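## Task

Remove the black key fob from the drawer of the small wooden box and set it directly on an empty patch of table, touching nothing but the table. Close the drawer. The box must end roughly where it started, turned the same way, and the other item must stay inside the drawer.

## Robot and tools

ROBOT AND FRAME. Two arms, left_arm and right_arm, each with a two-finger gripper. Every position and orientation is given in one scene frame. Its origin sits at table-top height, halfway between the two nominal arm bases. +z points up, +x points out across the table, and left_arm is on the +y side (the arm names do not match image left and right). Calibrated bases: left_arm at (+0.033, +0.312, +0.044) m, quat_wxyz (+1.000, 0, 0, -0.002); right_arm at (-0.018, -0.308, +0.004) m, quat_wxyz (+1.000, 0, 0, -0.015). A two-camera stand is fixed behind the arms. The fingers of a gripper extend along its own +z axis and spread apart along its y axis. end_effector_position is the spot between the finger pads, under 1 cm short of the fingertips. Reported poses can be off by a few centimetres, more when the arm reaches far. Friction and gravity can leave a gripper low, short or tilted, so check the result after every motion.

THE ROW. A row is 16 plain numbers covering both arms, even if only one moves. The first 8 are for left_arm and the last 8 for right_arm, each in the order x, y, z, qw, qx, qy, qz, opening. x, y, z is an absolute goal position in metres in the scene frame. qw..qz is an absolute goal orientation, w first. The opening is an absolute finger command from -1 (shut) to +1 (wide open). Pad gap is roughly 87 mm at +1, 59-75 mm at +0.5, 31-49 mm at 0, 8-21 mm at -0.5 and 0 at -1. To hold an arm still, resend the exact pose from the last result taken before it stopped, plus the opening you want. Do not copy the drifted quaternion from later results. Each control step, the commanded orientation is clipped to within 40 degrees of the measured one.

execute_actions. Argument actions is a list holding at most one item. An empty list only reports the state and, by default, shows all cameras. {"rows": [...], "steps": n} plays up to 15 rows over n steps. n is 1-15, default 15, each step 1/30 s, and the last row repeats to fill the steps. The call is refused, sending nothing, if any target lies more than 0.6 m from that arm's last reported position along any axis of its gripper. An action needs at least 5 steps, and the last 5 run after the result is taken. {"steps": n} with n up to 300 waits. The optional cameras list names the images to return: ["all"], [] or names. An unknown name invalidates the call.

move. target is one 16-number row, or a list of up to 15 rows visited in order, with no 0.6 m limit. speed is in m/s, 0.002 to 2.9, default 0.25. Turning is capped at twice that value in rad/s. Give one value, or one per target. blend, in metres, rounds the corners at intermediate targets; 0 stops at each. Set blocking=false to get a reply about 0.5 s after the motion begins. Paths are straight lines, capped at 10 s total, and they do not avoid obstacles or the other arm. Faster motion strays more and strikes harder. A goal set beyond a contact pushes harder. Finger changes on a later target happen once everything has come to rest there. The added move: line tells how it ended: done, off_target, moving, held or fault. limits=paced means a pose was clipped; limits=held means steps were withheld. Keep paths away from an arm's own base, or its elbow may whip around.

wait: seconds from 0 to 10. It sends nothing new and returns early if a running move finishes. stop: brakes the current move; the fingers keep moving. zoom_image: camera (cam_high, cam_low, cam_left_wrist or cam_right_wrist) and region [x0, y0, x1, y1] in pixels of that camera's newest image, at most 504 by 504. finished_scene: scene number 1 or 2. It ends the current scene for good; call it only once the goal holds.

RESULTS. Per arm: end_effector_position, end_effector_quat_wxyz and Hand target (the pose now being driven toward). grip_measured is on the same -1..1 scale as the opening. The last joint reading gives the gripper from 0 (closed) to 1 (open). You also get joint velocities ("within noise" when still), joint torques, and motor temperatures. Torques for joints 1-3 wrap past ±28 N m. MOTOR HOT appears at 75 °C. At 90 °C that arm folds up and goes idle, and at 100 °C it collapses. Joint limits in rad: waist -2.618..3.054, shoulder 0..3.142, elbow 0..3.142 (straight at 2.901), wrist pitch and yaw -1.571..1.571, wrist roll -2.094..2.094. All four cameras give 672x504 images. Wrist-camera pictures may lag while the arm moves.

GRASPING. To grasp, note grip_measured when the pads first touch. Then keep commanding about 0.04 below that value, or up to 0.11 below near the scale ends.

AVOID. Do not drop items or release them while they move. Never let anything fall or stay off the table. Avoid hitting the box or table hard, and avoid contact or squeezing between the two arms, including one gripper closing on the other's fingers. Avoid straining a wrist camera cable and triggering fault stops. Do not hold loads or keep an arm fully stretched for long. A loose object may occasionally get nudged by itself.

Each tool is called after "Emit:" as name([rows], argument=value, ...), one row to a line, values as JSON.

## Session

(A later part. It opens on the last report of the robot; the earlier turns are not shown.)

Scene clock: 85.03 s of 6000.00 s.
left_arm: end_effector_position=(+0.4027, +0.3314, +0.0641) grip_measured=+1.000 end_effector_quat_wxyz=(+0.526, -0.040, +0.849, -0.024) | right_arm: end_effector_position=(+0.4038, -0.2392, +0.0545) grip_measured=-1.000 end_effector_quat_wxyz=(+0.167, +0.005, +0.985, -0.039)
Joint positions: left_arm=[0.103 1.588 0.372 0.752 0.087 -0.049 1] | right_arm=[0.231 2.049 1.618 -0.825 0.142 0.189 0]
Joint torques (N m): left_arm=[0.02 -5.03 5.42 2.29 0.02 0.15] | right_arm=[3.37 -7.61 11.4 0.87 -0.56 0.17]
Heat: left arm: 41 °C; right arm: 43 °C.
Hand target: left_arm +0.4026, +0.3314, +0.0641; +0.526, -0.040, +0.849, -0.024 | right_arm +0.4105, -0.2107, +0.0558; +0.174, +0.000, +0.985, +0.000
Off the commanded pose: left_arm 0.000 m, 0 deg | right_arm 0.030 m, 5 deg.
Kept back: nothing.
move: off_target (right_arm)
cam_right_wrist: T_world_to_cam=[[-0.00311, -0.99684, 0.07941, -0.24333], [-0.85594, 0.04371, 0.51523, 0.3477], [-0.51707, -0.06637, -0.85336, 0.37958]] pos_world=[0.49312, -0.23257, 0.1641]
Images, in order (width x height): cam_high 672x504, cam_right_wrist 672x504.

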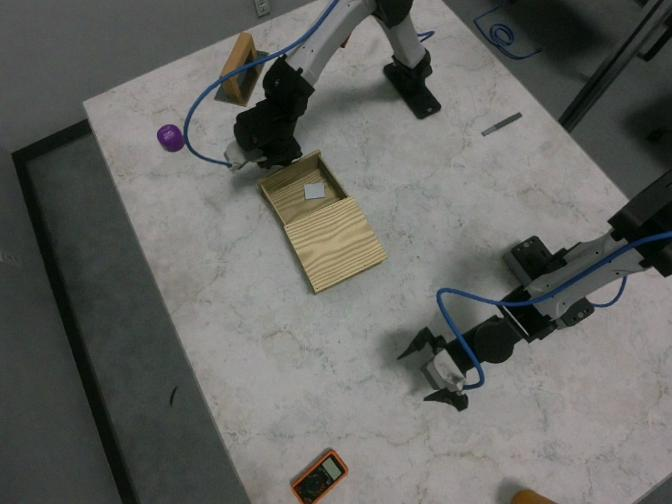

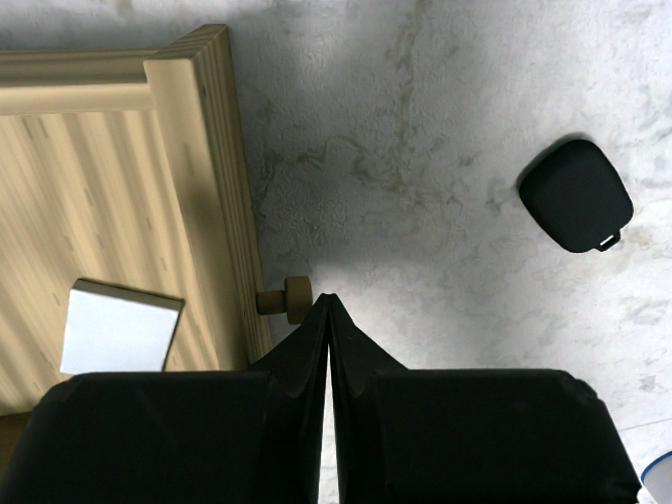

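Emit:
move([
  [0.4027,0.3314,0.0641,0.526,-0.040,0.849,-0.024,1,0.41,-0.29,0.055,0.174,0,0.985,0,-1],
  [0.4027,0.3314,0.0641,0.526,-0.040,0.849,-0.024,1,0.365,-0.29,0.055,0.174,0,0.985,0,-1],
  [0.4027,0.3314,0.0641,0.526,-0.040,0.849,-0.024,1,0.367,-0.19,0.055,0.174,0,0.985,0,-1],
], speed=[0.15,0.15,0.05], cameras=["cam_right_wrist","cam_high"])

Emit:
zoom_image(camera="cam_high", region=[230, 120, 410, 300])

Scene clock: 89.83 s of 6000.00 s.
left_arm: end_effector_position=(+0.4027, +0.3314, +0.0641) grip_measured=+1.000 end_effector_quat_wxyz=(+0.526, -0.040, +0.849, -0.024) | right_arm: end_effector_position=(+0.3553, -0.2143, +0.0549) grip_measured=-1.000 end_effector_quat_wxyz=(+0.161, -0.002, +0.986, -0.031)
Joint positions: left_arm=[0.103 1.588 0.372 0.752 0.087 -0.049 1] | right_arm=[0.314 1.903 1.416 -0.788 0.147 0.258 0]
Joint torques (N m): left_arm=[-0.02 -5.01 5.42 2.3 0.03 0.15] | right_arm=[2.93 -6.13 10.96 1.04 -0.35 0.22]
Heat: left arm: 41 °C; right arm: 43 °C.
Hand target: left_arm +0.4026, +0.3314, +0.0641; +0.526, -0.040, +0.849, -0.024 | right_arm +0.3658, -0.1905, +0.0559; +0.174, -0.001, +0.985, +0.000
Off the commanded pose: left_arm 0.000 m, 0 deg | right_arm 0.027 m, 4 deg.
Kept back: nothing.
move: off_target (right_arm)
cam_right_wrist: T_world_to_cam=[[0.01428, -0.99772, 0.06603, -0.22427], [-0.84991, 0.02268, 0.52644, 0.2976], [-0.52673, -0.06364, -0.84764, 0.3602]] pos_world=[0.44587, -0.20758, 0.16346]
Images, in order (width x height): cam_high 672x504, cam_right_wrist 672x504.

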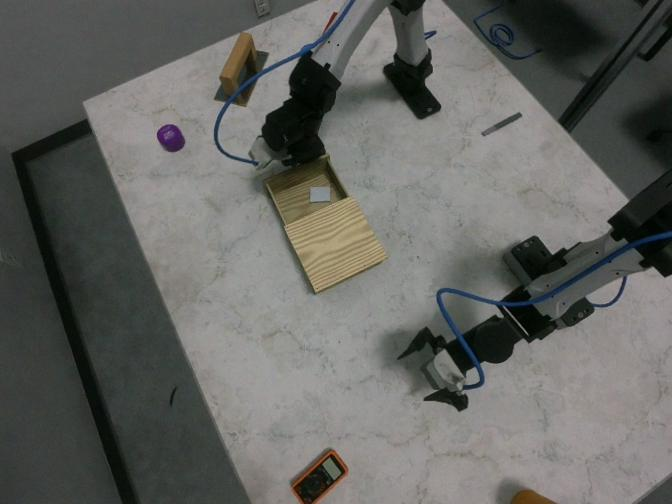

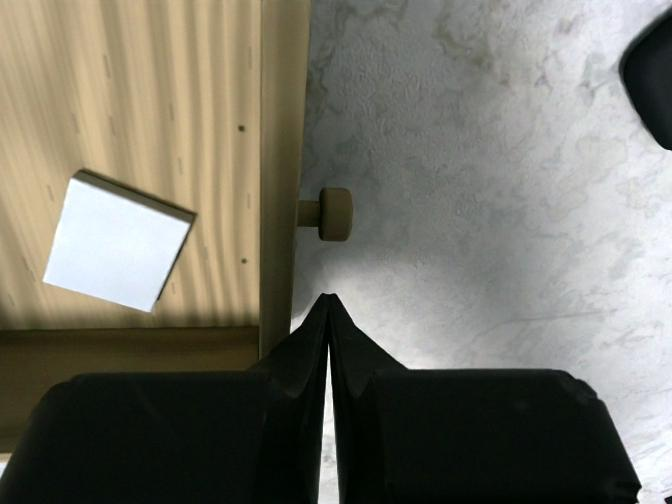

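Scaled by 2.800 from the camera's image (finer frame: 960x720).

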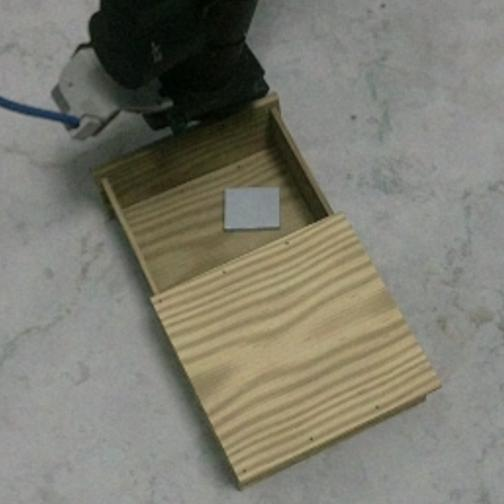

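Emit:
move(target=[0.4027,0.3314,0.0641,0.526,-0.040,0.849,-0.024,1,0.371,-0.10,0.055,0.174,0,0.985,0,-1], speed=0.06, cameras=["cam_right_wrist","cam_high"])

Emit:
zoom_image(camera="cam_high", region=[230, 120, 410, 300])

Scene clock: 92.00 s of 6000.00 s.
left_arm: end_effector_position=(+0.4027, +0.3314, +0.0641) grip_measured=+1.000 end_effector_quat_wxyz=(+0.526, -0.040, +0.849, -0.024) | right_arm: end_effector_position=(+0.3555, -0.1416, +0.0566) grip_measured=-1.000 end_effector_quat_wxyz=(+0.151, +0.006, +0.987, -0.056)
Joint positions: left_arm=[0.103 1.588 0.372 0.752 0.087 -0.049 1] | right_arm=[0.505 2.051 1.637 -0.936 0.239 0.461 0]
Joint torques (N m): left_arm=[-0.03 -5.04 5.41 2.29 0.03 0.14] | right_arm=[3.77 -6.99 11.49 1.31 -0.54 0.1]
Heat: left arm: 41 °C; right arm: 43 °C.
Hand target: left_arm +0.4026, +0.3314, +0.0641; +0.526, -0.040, +0.849, -0.024 | right_arm +0.3679, -0.1017, +0.0575; +0.173, -0.001, +0.985, +0.000
Off the commanded pose: left_arm 0.000 m, 0 deg | right_arm 0.044 m, 7 deg.
Kept back: nothing.
move: off_target (right_arm)
cam_right_wrist: T_world_to_cam=[[-0.00877, -0.99342, 0.11418, -0.14584], [-0.83825, 0.06956, 0.54084, 0.29686], [-0.54522, -0.09097, -0.83334, 0.36824]] pos_world=[0.44834, -0.13203, 0.16297]
Images, in order (width x height): cam_high 672x504, cam_right_wrist 672x504.

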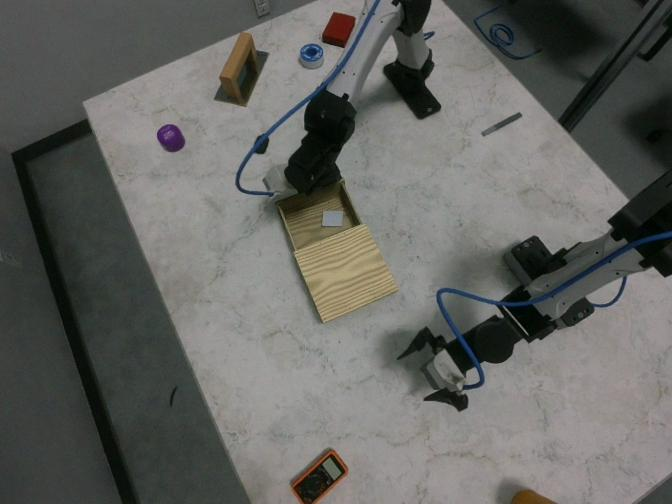

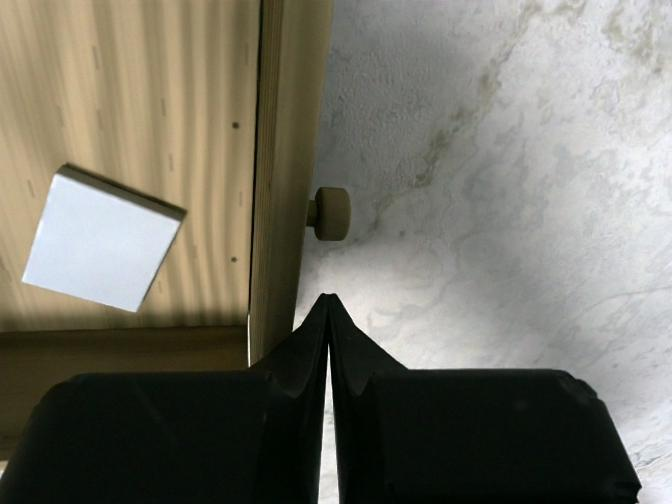

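Scaled by 2.800 from the camera's image (finer frame: 960x720).

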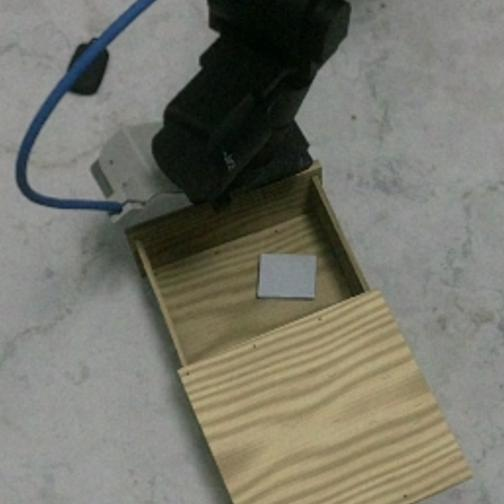

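Emit:
move([
  [0.4027,0.3314,0.15,0.526,-0.040,0.849,-0.024,-1,0.365,-0.205,0.057,0.174,0,0.985,0,-1],
  [0.40,0.26,0.15,0.174,0,0.985,0,-1,0.45,-0.205,0.057,0.174,0,0.985,0,-1],
], speed=0.2, cameras=["cam_left_wrist","cam_right_wrist","cam_high"])

Emit:
zoom_image(camera="cam_high", region=[230, 120, 430, 330])

Scene clock: 96.50 s of 6000.00 s.
left_arm: end_effector_position=(+0.3962, +0.2595, +0.1487) grip_measured=-0.999 end_effector_quat_wxyz=(+0.175, +0.003, +0.985, -0.008) | right_arm: end_effector_position=(+0.4435, -0.2040, +0.0579) grip_measured=-1.000 end_effector_quat_wxyz=(+0.173, +0.001, +0.985, -0.003)
Joint positions: left_arm=[-0.141 1.756 1.437 -0.902 -0.034 -0.133 0.001] | right_arm=[0.263 2.211 1.883 -0.905 0.086 0.221 0]
Joint torques (N m): left_arm=[-0.4 -6.76 9.17 1.19 -0.17 0.06] | right_arm=[-0.65 -8.47 11.29 0.76 -0.06 -0.25]
Heat: left arm: 41 °C; right arm: 43 °C.
Hand target: left_arm +0.3999, +0.2600, +0.1500; +0.174, +0.000, +0.985, +0.000 | right_arm +0.4497, -0.2050, +0.0569; +0.174, +0.000, +0.985, +0.000
Off the commanded pose: left_arm 0.004 m, 1 deg | right_arm 0.007 m, 0 deg.
Kept back: nothing.
move: done
cam_left_wrist: T_world_to_cam=[[-0.00687, -0.99998, 0.00134, 0.26011], [-0.87858, 0.00667, 0.47756, 0.30012], [-0.47755, 0.0021, -0.8786, 0.46388]] pos_world=[0.48699, 0.25713, 0.26389]
cam_right_wrist: T_world_to_cam=[[0.01661, -0.99979, 0.01166, -0.21379], [-0.86255, -0.00843, 0.5059, 0.37126], [-0.50569, -0.01846, -0.86252, 0.41062]] pos_world=[0.53143, -0.20304, 0.16884]
Images, in order (width x height): cam_high 672x504, cam_left_wrist 672x504, cam_right_wrist 672x504.

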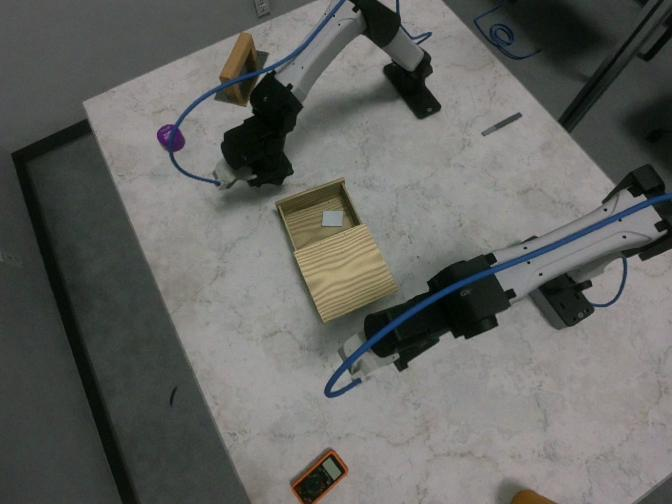

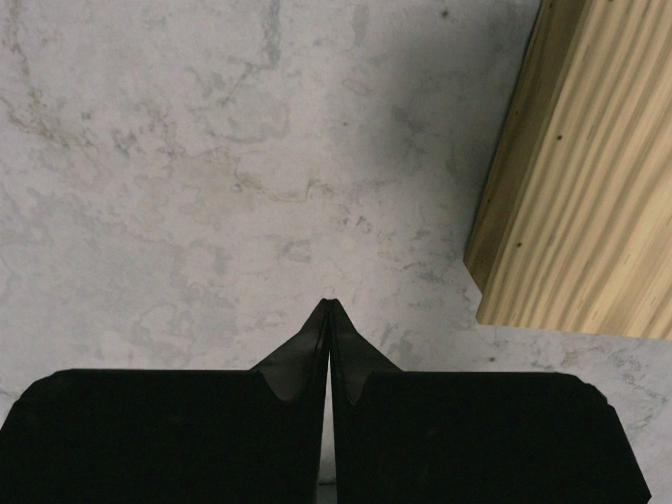

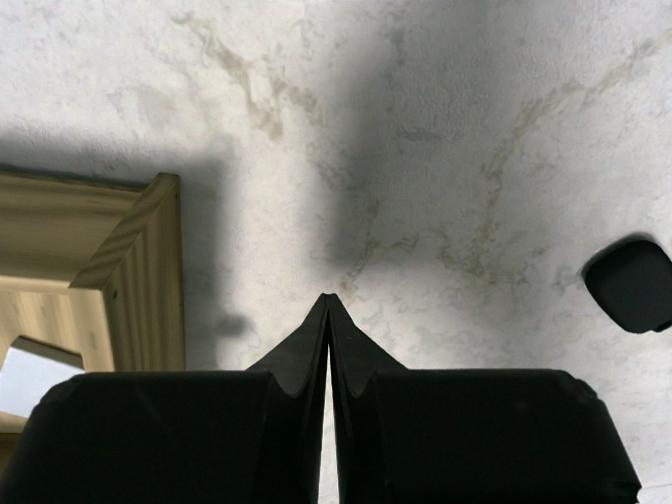

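Scaled by 2.400 from the camera's image (finer frame: 960x720).

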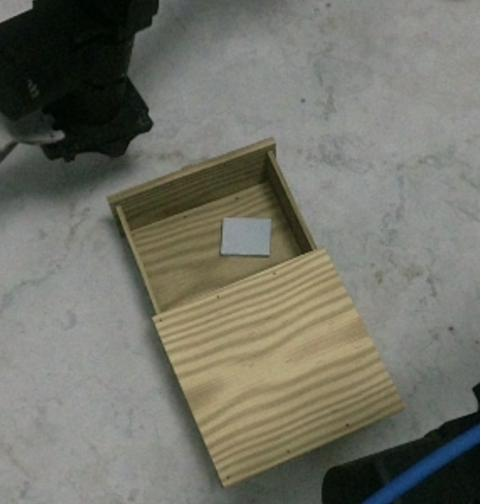

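Emit:
move([
  [0.41,0.215,0.055,0.174,0,0.985,0,-1,0.393,-0.205,0.057,0.174,0,0.985,0,-1],
  [0.41,0.185,0.055,0.174,0,0.985,0,-1,0.393,-0.17,0.057,0.174,0,0.985,0,-1],
  [0.405,0.125,0.055,0.174,0,0.985,0,-1,0.395,-0.115,0.057,0.174,0,0.985,0,-1],
], speed=[0.15,0.08,0.05], cameras=["cam_right_wrist","cam_high"])

Emit:
zoom_image(camera="cam_high", region=[230, 120, 430, 330])

Scene clock: 101.50 s of 6000.00 s.
left_arm: end_effector_position=(+0.4036, +0.1725, +0.0609) grip_measured=-0.999 end_effector_quat_wxyz=(+0.177, -0.002, +0.981, +0.073) | right_arm: end_effector_position=(+0.3871, -0.1538, +0.0570) grip_measured=-1.000 end_effector_quat_wxyz=(+0.163, +0.005, +0.985, -0.053)
Joint positions: left_arm=[-0.44 2.001 1.404 -0.708 -0.283 -0.409 0] | right_arm=[0.448 2.114 1.731 -0.927 0.229 0.397 0]
Joint torques (N m): left_arm=[-4.14 -7.71 8.95 1.63 0.95 -0.41] | right_arm=[3.79 -7.8 11.64 1.05 -0.65 0.24]
Heat: left arm: 42 °C; right arm: 43 °C.
Hand target: left_arm +0.4021, +0.1274, +0.0578; +0.172, +0.002, +0.985, +0.002 | right_arm +0.3927, -0.1163, +0.0587; +0.173, -0.001, +0.985, +0.000
Off the commanded pose: left_arm 0.048 m, 8 deg | right_arm 0.040 m, 6 deg.
Kept back: nothing.
move: off_target (left_arm, right_arm)
cam_right_wrist: T_world_to_cam=[[-0.0061, -0.99418, 0.10754, -0.1585], [-0.85159, 0.06154, 0.52058, 0.3291], [-0.52416, -0.0884, -0.84702, 0.37776]] pos_world=[0.4773, -0.14444, 0.16569]
Images, in order (width x height): cam_high 672x504, cam_right_wrist 672x504.

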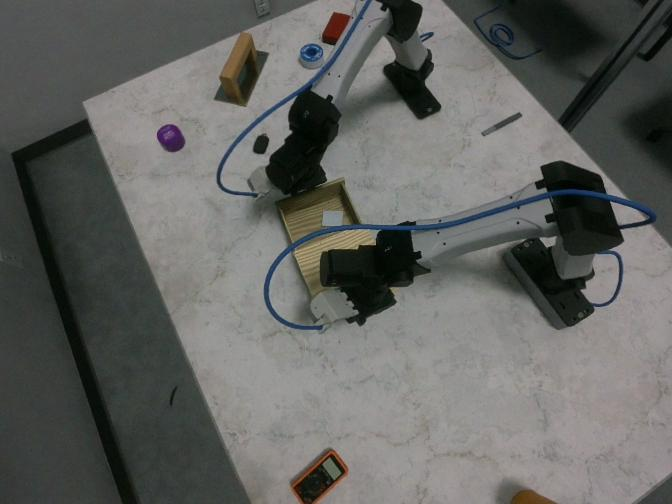

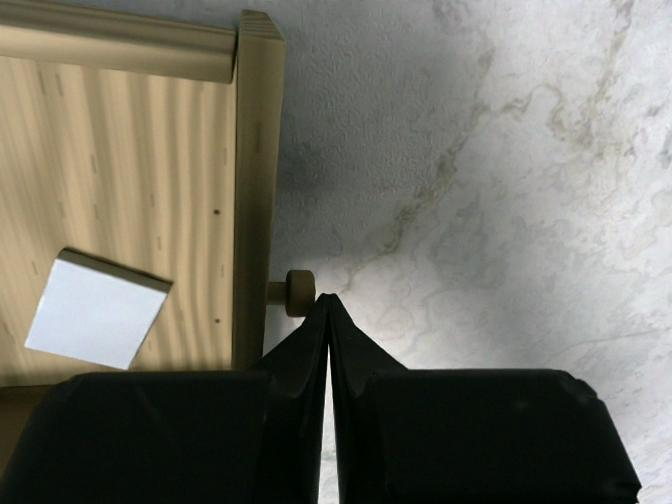

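Scaled by 2.400 from the camera's image (finer frame: 960x720).

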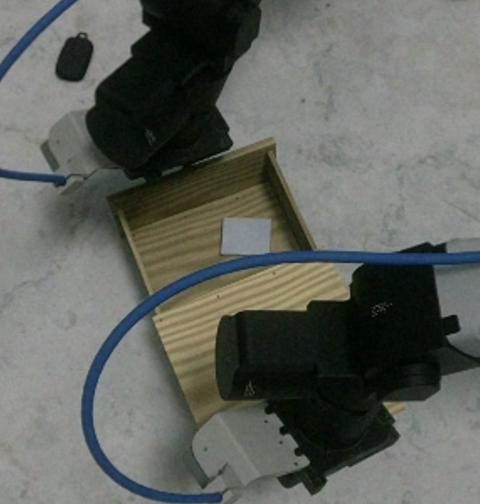

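Emit:
move([
  [0.405,0.095,0.055,0.174,0,0.985,0,-1,0.397,-0.07,0.057,0.174,0,0.985,0,-1],
], speed=[0.04], cameras=["cam_right_wrist","cam_high"])

Emit:
zoom_image(camera="cam_high", region=[230, 120, 430, 330])

Emit:
zoom_image(camera="cam_low", region=[180, 180, 400, 320])

Scene clock: 103.70 s of 6000.00 s.
left_arm: end_effector_position=(+0.4022, +0.1663, +0.0717) grip_measured=-0.999 end_effector_quat_wxyz=(+0.176, +0.002, +0.977, +0.116) | right_arm: end_effector_position=(+0.3890, -0.0948, +0.0621) grip_measured=-1.000 end_effector_quat_wxyz=(+0.169, -0.001, +0.985, -0.038)
Joint positions: left_arm=[-0.491 2.037 1.494 -0.816 -0.372 -0.451 0] | right_arm=[0.558 2.215 1.912 -1.007 0.234 0.494 0]
Joint torques (N m): left_arm=[-5.52 -7.31 9.01 2 1.51 -0.59] | right_arm=[1.52 -7.79 10.97 1.07 -0.38 0.01]
Heat: left arm: 42 °C; right arm: 43 °C.
Hand target: left_arm +0.3990, +0.1000, +0.0626; +0.169, +0.004, +0.986, +0.007 | right_arm +0.3958, -0.0708, +0.0580; +0.174, -0.001, +0.985, +0.000
Off the commanded pose: left_arm 0.073 m, 13 deg | right_arm 0.027 m, 4 deg.
Kept back: nothing.
move: off_target (left_arm, right_arm)
cam_right_wrist: T_world_to_cam=[[0.0098, -0.99675, 0.07991, -0.10506], [-0.85825, 0.03263, 0.5122, 0.32483], [-0.51314, -0.0736, -0.85514, 0.38586]] pos_world=[0.47782, -0.08691, 0.17198]
Images, in order (width x height): cam_high 672x504, cam_right_wrist 672x504.

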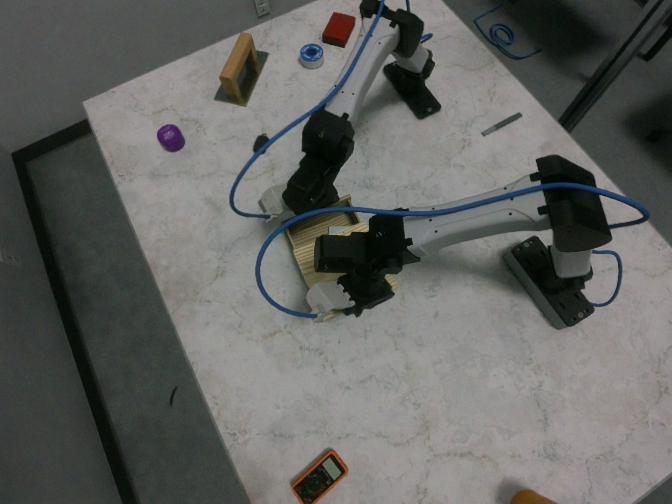

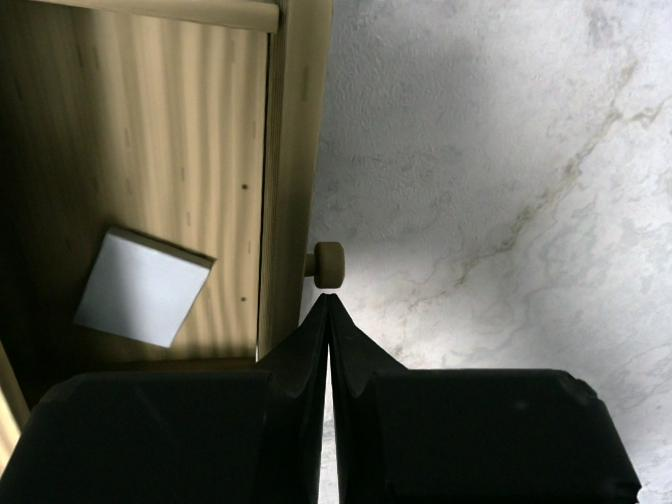

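Scaled by 2.400 from the camera's image (finer frame: 960x720).

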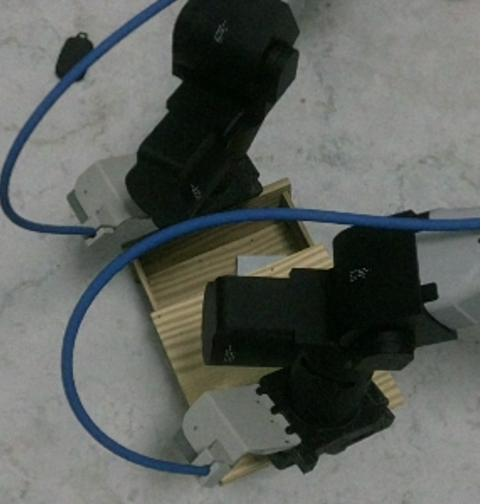

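This scene's latest camera images include none from cam_low. They are from: cam_high, cam_right_wrist. cam_low's image comes with the result of a call that names it in "cameras".

Emit:
move([
  [0.405,0.095,0.05,0.174,0,0.985,0,-1,0.403,-0.01,0.055,0.174,0,0.985,0,-1],
], speed=[0.04], cameras=["cam_right_wrist","cam_high","cam_low"])

Emit:
zoom_image(camera="cam_high", region=[230, 120, 430, 330])

Scene clock: 104.83 s of 6000.00 s.
left_arm: end_effector_position=(+0.4017, +0.1665, +0.0721) grip_measured=-0.999 end_effector_quat_wxyz=(+0.175, +0.002, +0.977, +0.118) | right_arm: end_effector_position=(+0.3911, -0.0803, +0.0627) grip_measured=-1.000 end_effector_quat_wxyz=(+0.167, +0.001, +0.985, -0.036)
Joint positions: left_arm=[-0.492 2.037 1.496 -0.822 -0.374 -0.453 0] | right_arm=[0.581 2.262 1.994 -1.05 0.235 0.523 0]
Joint torques (N m): left_arm=[-5.37 -8.73 8.72 1.68 1.46 -0.54] | right_arm=[-0.02 -10.48 7.5 0.68 0.09 -0.13]
Heat: left arm: 43 °C; right arm: 43 °C.
Hand target: left_arm +0.3946, +0.1044, +0.0685; +0.166, +0.008, +0.986, +0.013 | right_arm +0.3912, -0.0808, +0.0624; +0.167, +0.001, +0.985, -0.034
Off the commanded pose: left_arm 0.075 m, 14 deg | right_arm 0.072 m, 4 deg.
Kept back: nothing.
move: held (right_arm; a check stopped the path), off_target (left_arm; braked when a check withheld steps of right_arm); limits=held
pose unreachable (right arm): on one or more control steps of this call this arm could not follow its commanded pose, so it was not sent that pose on those steps. It may still have moved: this result reports where it is.
cause: moving toward the commanded pose would bring a part of the arm too close to another arm (this arm's wrist (the part past joint 4) and the left arm's wrist (the part past joint 4), along the way the arms are being sent, or toward where that arm still pushes).
cam_right_wrist: T_world_to_cam=[[0.00602, -0.9971, 0.07592, -0.08895], [-0.85601, 0.03411, 0.51584, 0.32485], [-0.51693, -0.0681, -0.85331, 0.39038]] pos_world=[0.48041, -0.07319, 0.1723]
Images, in order (width x height): cam_high 672x504, cam_low 672x504, cam_right_wrist 672x504.

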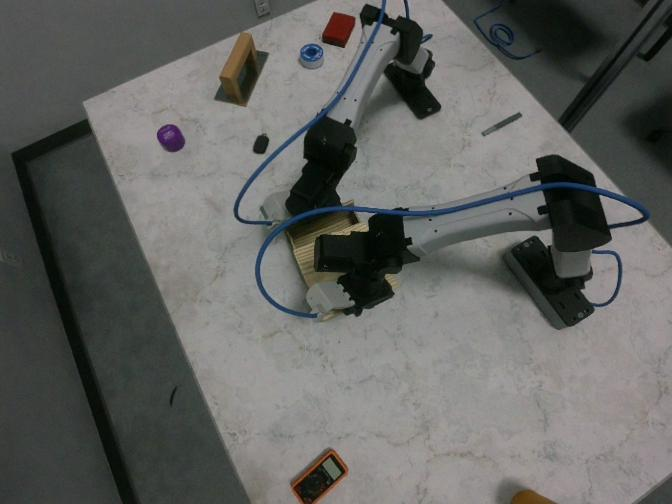

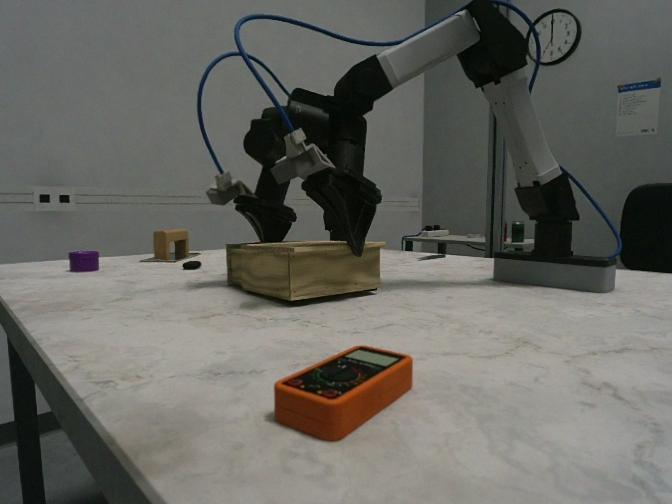

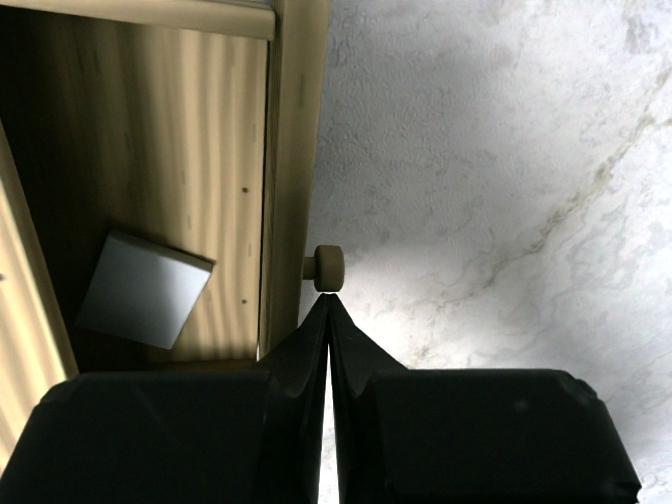

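Scaled by 2.400 from the camera's image (finer frame: 960x720).

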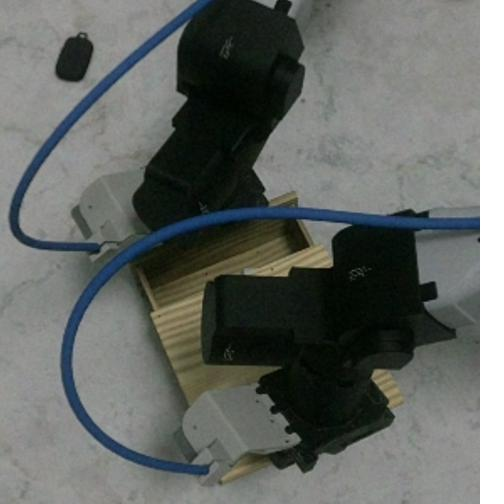

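Emit:
move([
  [0.41,0.215,0.075,0.174,0,0.985,0,-1,0.393,-0.16,0.06,0.174,0,0.985,0,-1],
  [0.41,0.215,0.055,0.1261,-0.0338,0.9576,-0.2566,-1,0.393,-0.26,0.10,0.1274,0.0282,0.9679,0.2145,-1],
  [0.405,0.105,0.055,0.1261,-0.0338,0.9576,-0.2566,-1,0.393,-0.26,0.10,0.1274,0.0282,0.9679,0.2145,-1],
], speed=[0.15,0.15,0.06], cameras=["cam_low","cam_left_wrist","cam_high"])

Emit:
zoom_image(camera="cam_high", region=[230, 120, 430, 330])

Scene clock: 111.50 s of 6000.00 s.
left_arm: end_effector_position=(+0.4002, +0.1253, +0.0535) grip_measured=-0.999 end_effector_quat_wxyz=(+0.123, -0.040, +0.964, -0.233) | right_arm: end_effector_position=(+0.3852, -0.2588, +0.0868) grip_measured=-1.000 end_effector_quat_wxyz=(+0.108, +0.036, +0.971, +0.210)
Joint positions: left_arm=[-0.276 1.98 1.253 -0.441 0.359 -0.438 0] | right_arm=[-0.035 2.039 1.68 -0.993 -0.427 0.057 0]
Joint torques (N m): left_arm=[-2.59 -7.82 8.05 1.83 0.48 -0.09] | right_arm=[-0.32 -9.89 10.97 0.54 -0.38 -0.3]
Motor temperatures (°C): left_arm=[26 43 43 38 25 27 23] | right_arm=[25 44 36 31 28 29 28]
Heat: left arm: 43 °C; right arm: 44 °C.
Hand target: left_arm +0.4040, +0.1057, +0.0555; +0.125, -0.033, +0.958, -0.256 | right_arm +0.3926, -0.2599, +0.1000; +0.127, +0.028, +0.968, +0.214
Off the commanded pose: left_arm 0.021 m, 3 deg | right_arm 0.015 m, 2 deg.
Kept back: nothing.
move: off_target (left_arm, right_arm)
cam_left_wrist: T_world_to_cam=[[0.0211, -0.89391, 0.44774, 0.07773], [-0.8305, 0.23366, 0.50564, 0.30067], [-0.55662, -0.38252, -0.73746, 0.45479]] pos_world=[0.50121, 0.17319, 0.14856]
Images, in order (width x height): cam_high 672x504, cam_low 672x504, cam_left_wrist 672x504.

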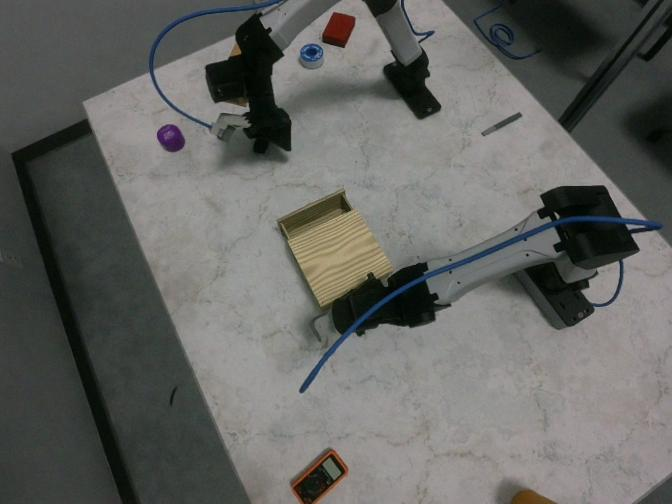

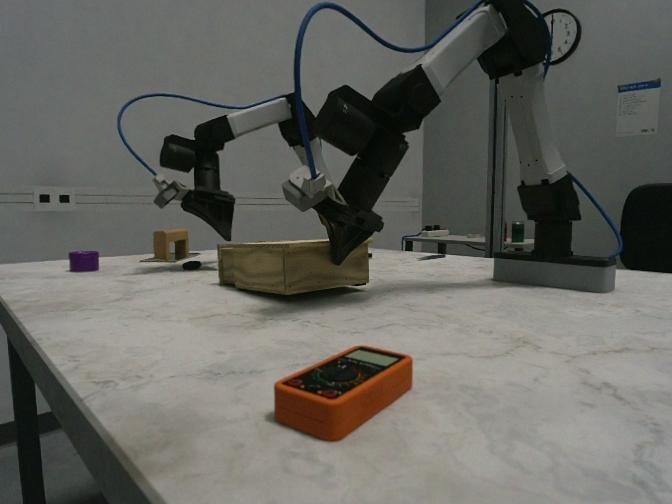

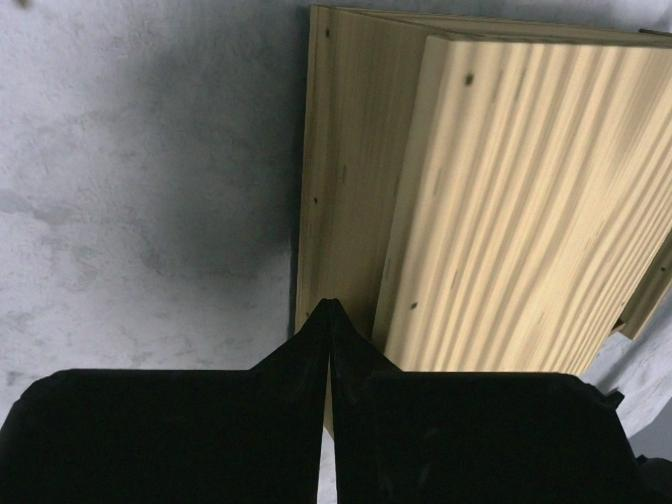

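Scaled by 2.400 from the camera's image (finer frame: 960x720).

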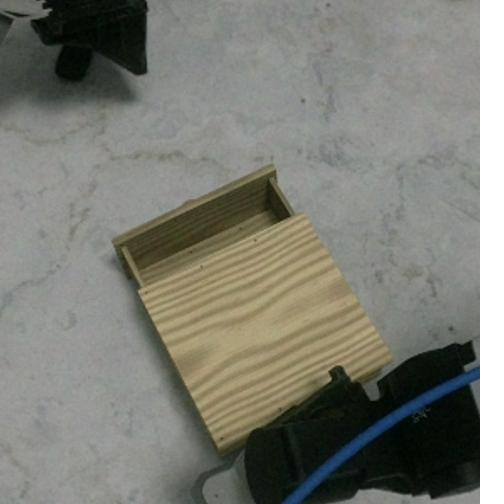

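Emit:
move([
  [0.401,0.072,0.055,0.1261,-0.0338,0.9576,-0.2566,-1,0.393,-0.24,0.08,0.1274,0.0282,0.9679,0.2145,-1],
], speed=[0.06], cameras=["cam_low","cam_right_wrist","cam_high"])

Emit:
zoom_image(camera="cam_high", region=[230, 120, 430, 330])

Scene clock: 112.83 s of 6000.00 s.
left_arm: end_effector_position=(+0.3895, +0.0938, +0.0494) grip_measured=-0.999 end_effector_quat_wxyz=(+0.112, -0.041, +0.966, -0.230) | right_arm: end_effector_position=(+0.3899, -0.2427, +0.0782) grip_measured=-1.000 end_effector_quat_wxyz=(+0.117, +0.030, +0.969, +0.214)
Joint positions: left_arm=[-0.362 1.999 1.265 -0.429 0.329 -0.519 0] | right_arm=[0.002 2.039 1.642 -0.92 -0.427 0.089 0]
Joint torques (N m): left_arm=[-2.35 -7.95 9.25 1.97 0.4 -0.12] | right_arm=[0.62 -9.66 7.02 0.85 -0.25 -0.11]
Heat: left arm: 43 °C; right arm: 44 °C.
Hand target: left_arm +0.3996, +0.0728, +0.0560; +0.125, -0.033, +0.958, -0.257 | right_arm +0.3930, -0.2400, +0.0800; +0.127, +0.028, +0.968, +0.215
Off the commanded pose: left_arm 0.025 m, 4 deg | right_arm 0.004 m, 1 deg.
Kept back: nothing.
move: off_target (left_arm)
cam_right_wrist: T_world_to_cam=[[0.01288, -0.90788, -0.41903, -0.19437], [-0.80438, -0.25834, 0.535, 0.22881], [-0.59398, 0.33017, -0.73361, 0.50928]] pos_world=[0.48906, -0.2855, 0.16975]
Images, in order (width x height): cam_high 672x504, cam_low 672x504, cam_right_wrist 672x504.

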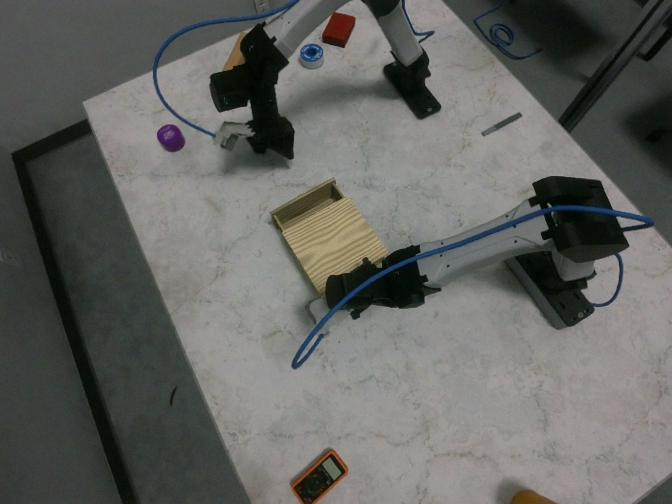

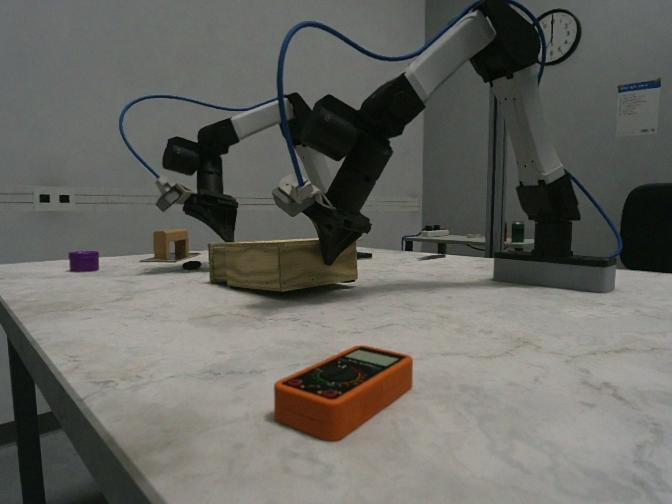

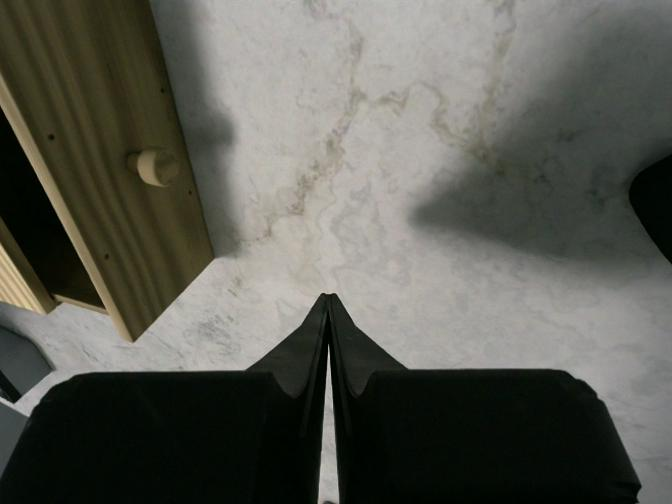

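Scaled by 2.400 from the camera's image (finer frame: 960x720).

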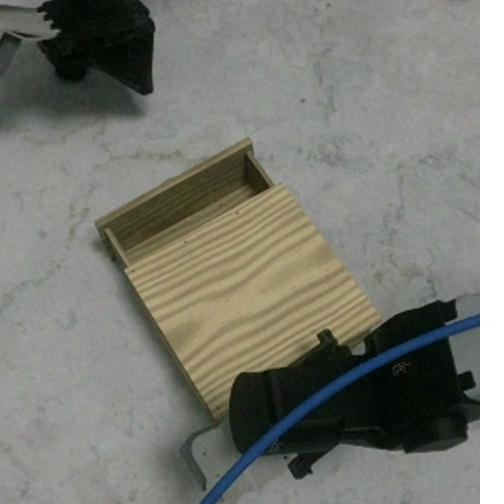

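Emit:
move([
  [0.401,0.135,0.06,0.1261,-0.0338,0.9576,-0.2566,-1,0.405,-0.20,0.055,0.1274,0.0282,0.9679,0.2145,-1],
  [0.453,0.125,0.055,0.1261,-0.0338,0.9576,-0.2566,-1,0.405,-0.19,0.05,0.1274,0.0282,0.9679,0.2145,-1],
  [0.453,0.062,0.055,0.1261,-0.0338,0.9576,-0.2566,-1,0.405,-0.18,0.05,0.1274,0.0282,0.9679,0.2145,-1],
], speed=[0.12,0.12,0.05], cameras=["cam_low","cam_right_wrist","cam_high"])

Emit:
zoom_image(camera="cam_high", region=[230, 120, 430, 330])

Scene clock: 116.97 s of 6000.00 s.
left_arm: end_effector_position=(+0.4521, +0.0807, +0.0535) grip_measured=-0.999 end_effector_quat_wxyz=(+0.130, -0.040, +0.961, -0.239) | right_arm: end_effector_position=(+0.4032, -0.1824, +0.0598) grip_measured=-1.000 end_effector_quat_wxyz=(+0.130, +0.027, +0.967, +0.218)
Joint positions: left_arm=[-0.339 2.182 1.559 -0.505 0.339 -0.502 0] | right_arm=[0.144 2.075 1.611 -0.766 -0.393 0.239 0]
Joint torques (N m): left_arm=[-2.28 -9.58 9.25 1.58 0.38 -0.06] | right_arm=[0.9 -7.73 7.3 0.97 -0.1 -0.13]
Heat: left arm: 44 °C; right arm: 44 °C.
Hand target: left_arm +0.4522, +0.0624, +0.0552; +0.126, -0.034, +0.958, -0.257 | right_arm +0.4048, -0.1801, +0.0501; +0.127, +0.028, +0.968, +0.215
Off the commanded pose: left_arm 0.019 m, 2 deg | right_arm 0.010 m, 1 deg.
Kept back: nothing.
move: off_target (left_arm)
cam_right_wrist: T_world_to_cam=[[0.02519, -0.90441, -0.42592, -0.15147], [-0.81826, -0.26341, 0.51094, 0.271], [-0.57429, 0.33564, -0.74668, 0.47752]] pos_world=[0.4998, -0.22589, 0.15357]
Images, in order (width x height): cam_high 672x504, cam_low 672x504, cam_right_wrist 672x504.

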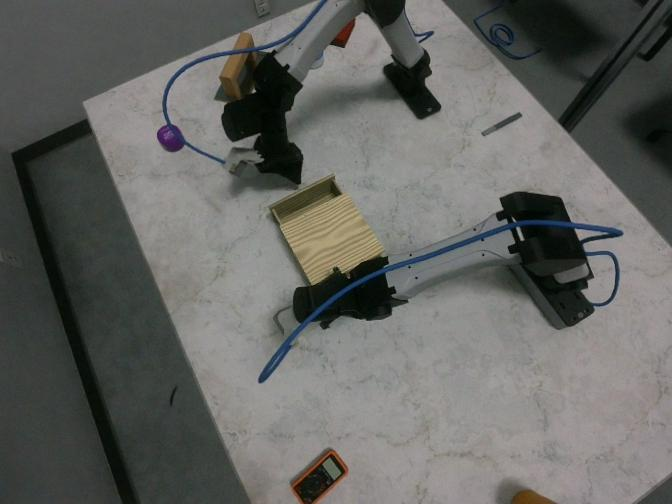

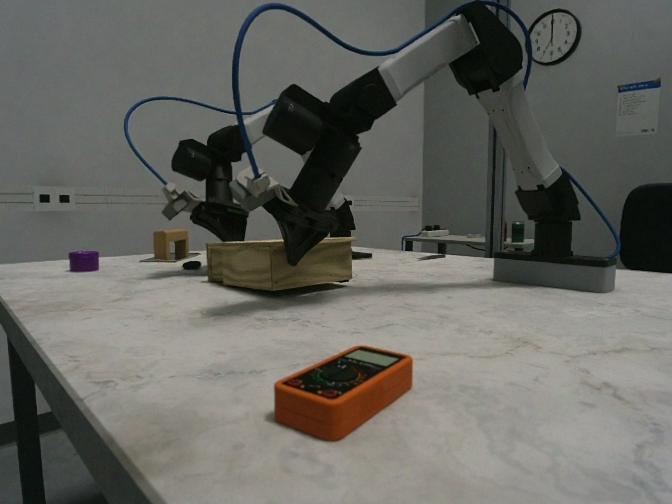

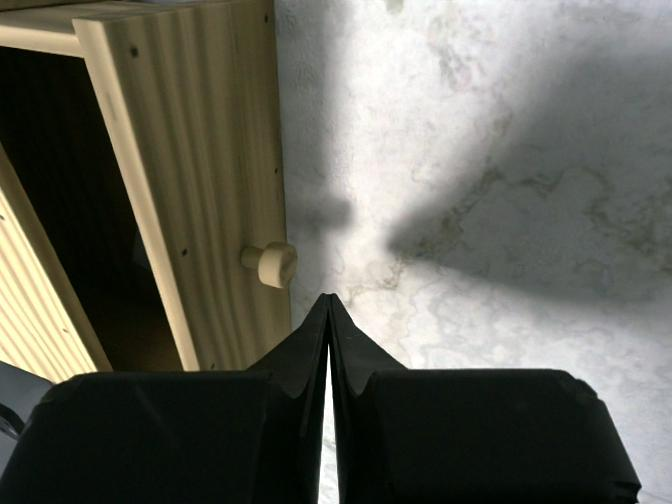

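Scaled by 2.400 from the camera's image (finer frame: 960x720).

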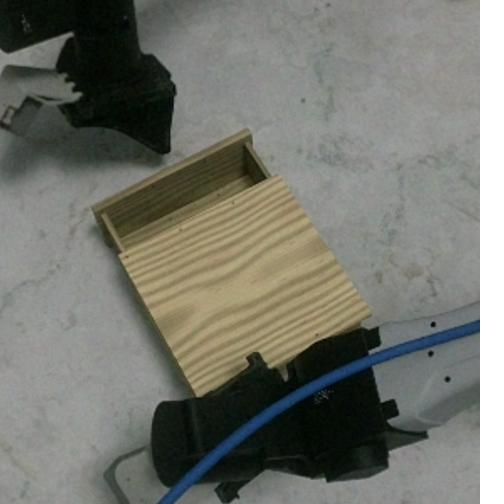

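Emit:
move([
  [0.452,0.12,0.055,0.1261,-0.0338,0.9576,-0.2566,-1,0.402,-0.18,0.05,0.1274,0.0282,0.9679,0.2145,-1],
  [0.425,0.115,0.055,0.1261,-0.0338,0.9576,-0.2566,-1,0.402,-0.175,0.05,0.1274,0.0282,0.9679,0.2145,-1],
  [0.425,0.078,0.055,0.1261,-0.0338,0.9576,-0.2566,-1,0.402,-0.175,0.05,0.1274,0.0282,0.9679,0.2145,-1],
  [0.425,0.075,0.055,0.1261,-0.0338,0.9576,-0.2566,-1,0.403,-0.10,0.05,0.1274,0.0282,0.9679,0.2145,-1],
], speed=[0.12,0.12,0.05,0.05], cameras=["cam_low","cam_right_wrist","cam_high"])

Emit:
zoom_image(camera="cam_high", region=[230, 120, 430, 330])

Scene clock: 122.27 s of 6000.00 s.
left_arm: end_effector_position=(+0.4147, +0.0869, +0.0445) grip_measured=-0.999 end_effector_quat_wxyz=(+0.109, -0.039, +0.963, -0.244) | right_arm: end_effector_position=(+0.3891, -0.1257, +0.0441) grip_measured=-1.000 end_effector_quat_wxyz=(+0.110, +0.040, +0.976, +0.183)
Joint positions: left_arm=[-0.345 2.096 1.382 -0.445 0.364 -0.506 0] | right_arm=[0.307 2.108 1.62 -0.748 -0.276 0.405 0]
Joint torques (N m): left_arm=[-1.32 -10.43 9.25 1.61 0.21 0.03] | right_arm=[2.77 -7.71 11.6 1.26 -0.56 0.04]
Heat: left arm: 47 °C; right arm: 43 °C.
Hand target: left_arm +0.4243, +0.0752, +0.0554; +0.126, -0.034, +0.958, -0.257 | right_arm +0.4010, -0.1009, +0.0510; +0.127, +0.028, +0.968, +0.215
Off the commanded pose: left_arm 0.019 m, 3 deg | right_arm 0.030 m, 4 deg.
Kept back: nothing.
move: off_target (left_arm, right_arm)
cam_right_wrist: T_world_to_cam=[[-0.01736, -0.93141, -0.36356, -0.09607], [-0.79758, -0.20638, 0.56681, 0.27909], [-0.60296, 0.29981, -0.73929, 0.44504]] pos_world=[0.48927, -0.16531, 0.1359]
Images, in order (width x height): cam_high 672x504, cam_low 672x504, cam_right_wrist 672x504.

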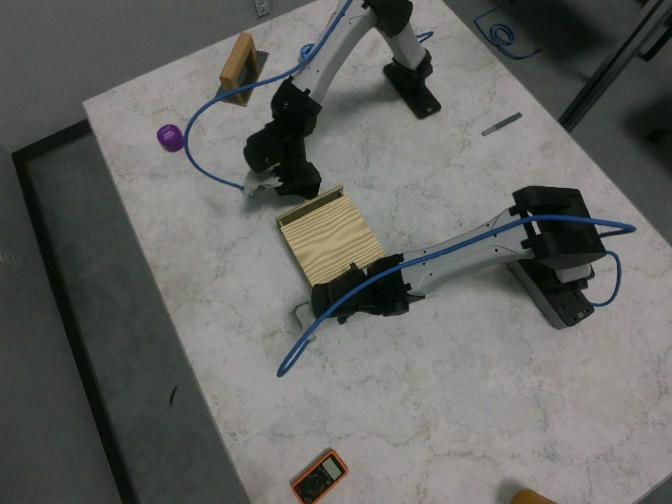

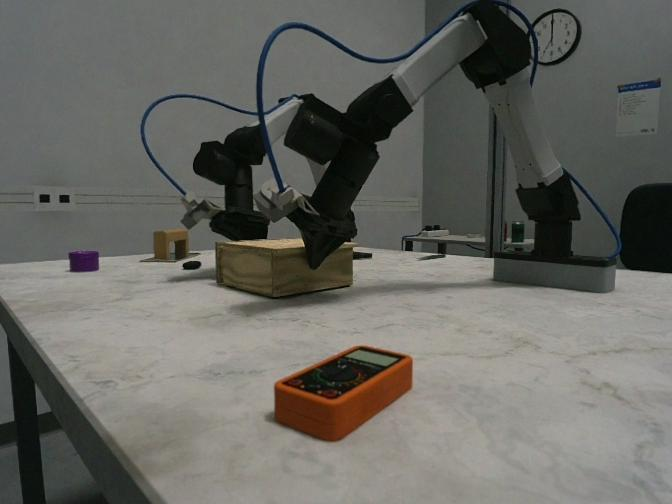

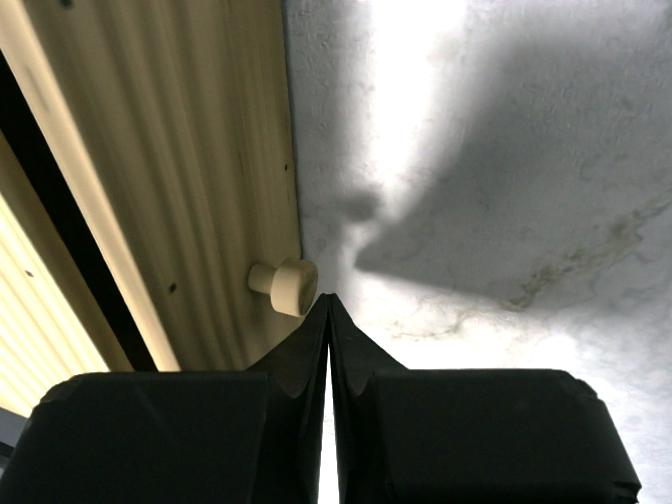

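Scaled by 2.400 from the camera's image (finer frame: 960x720).

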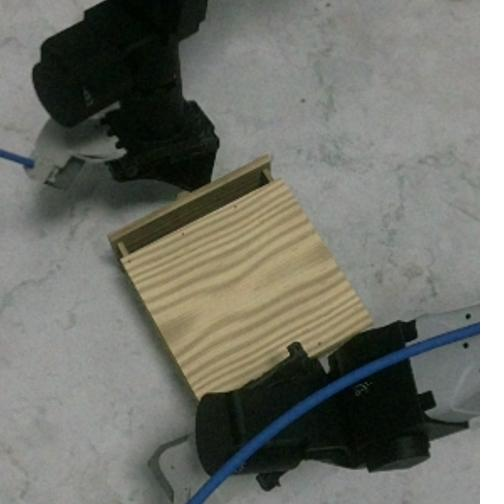

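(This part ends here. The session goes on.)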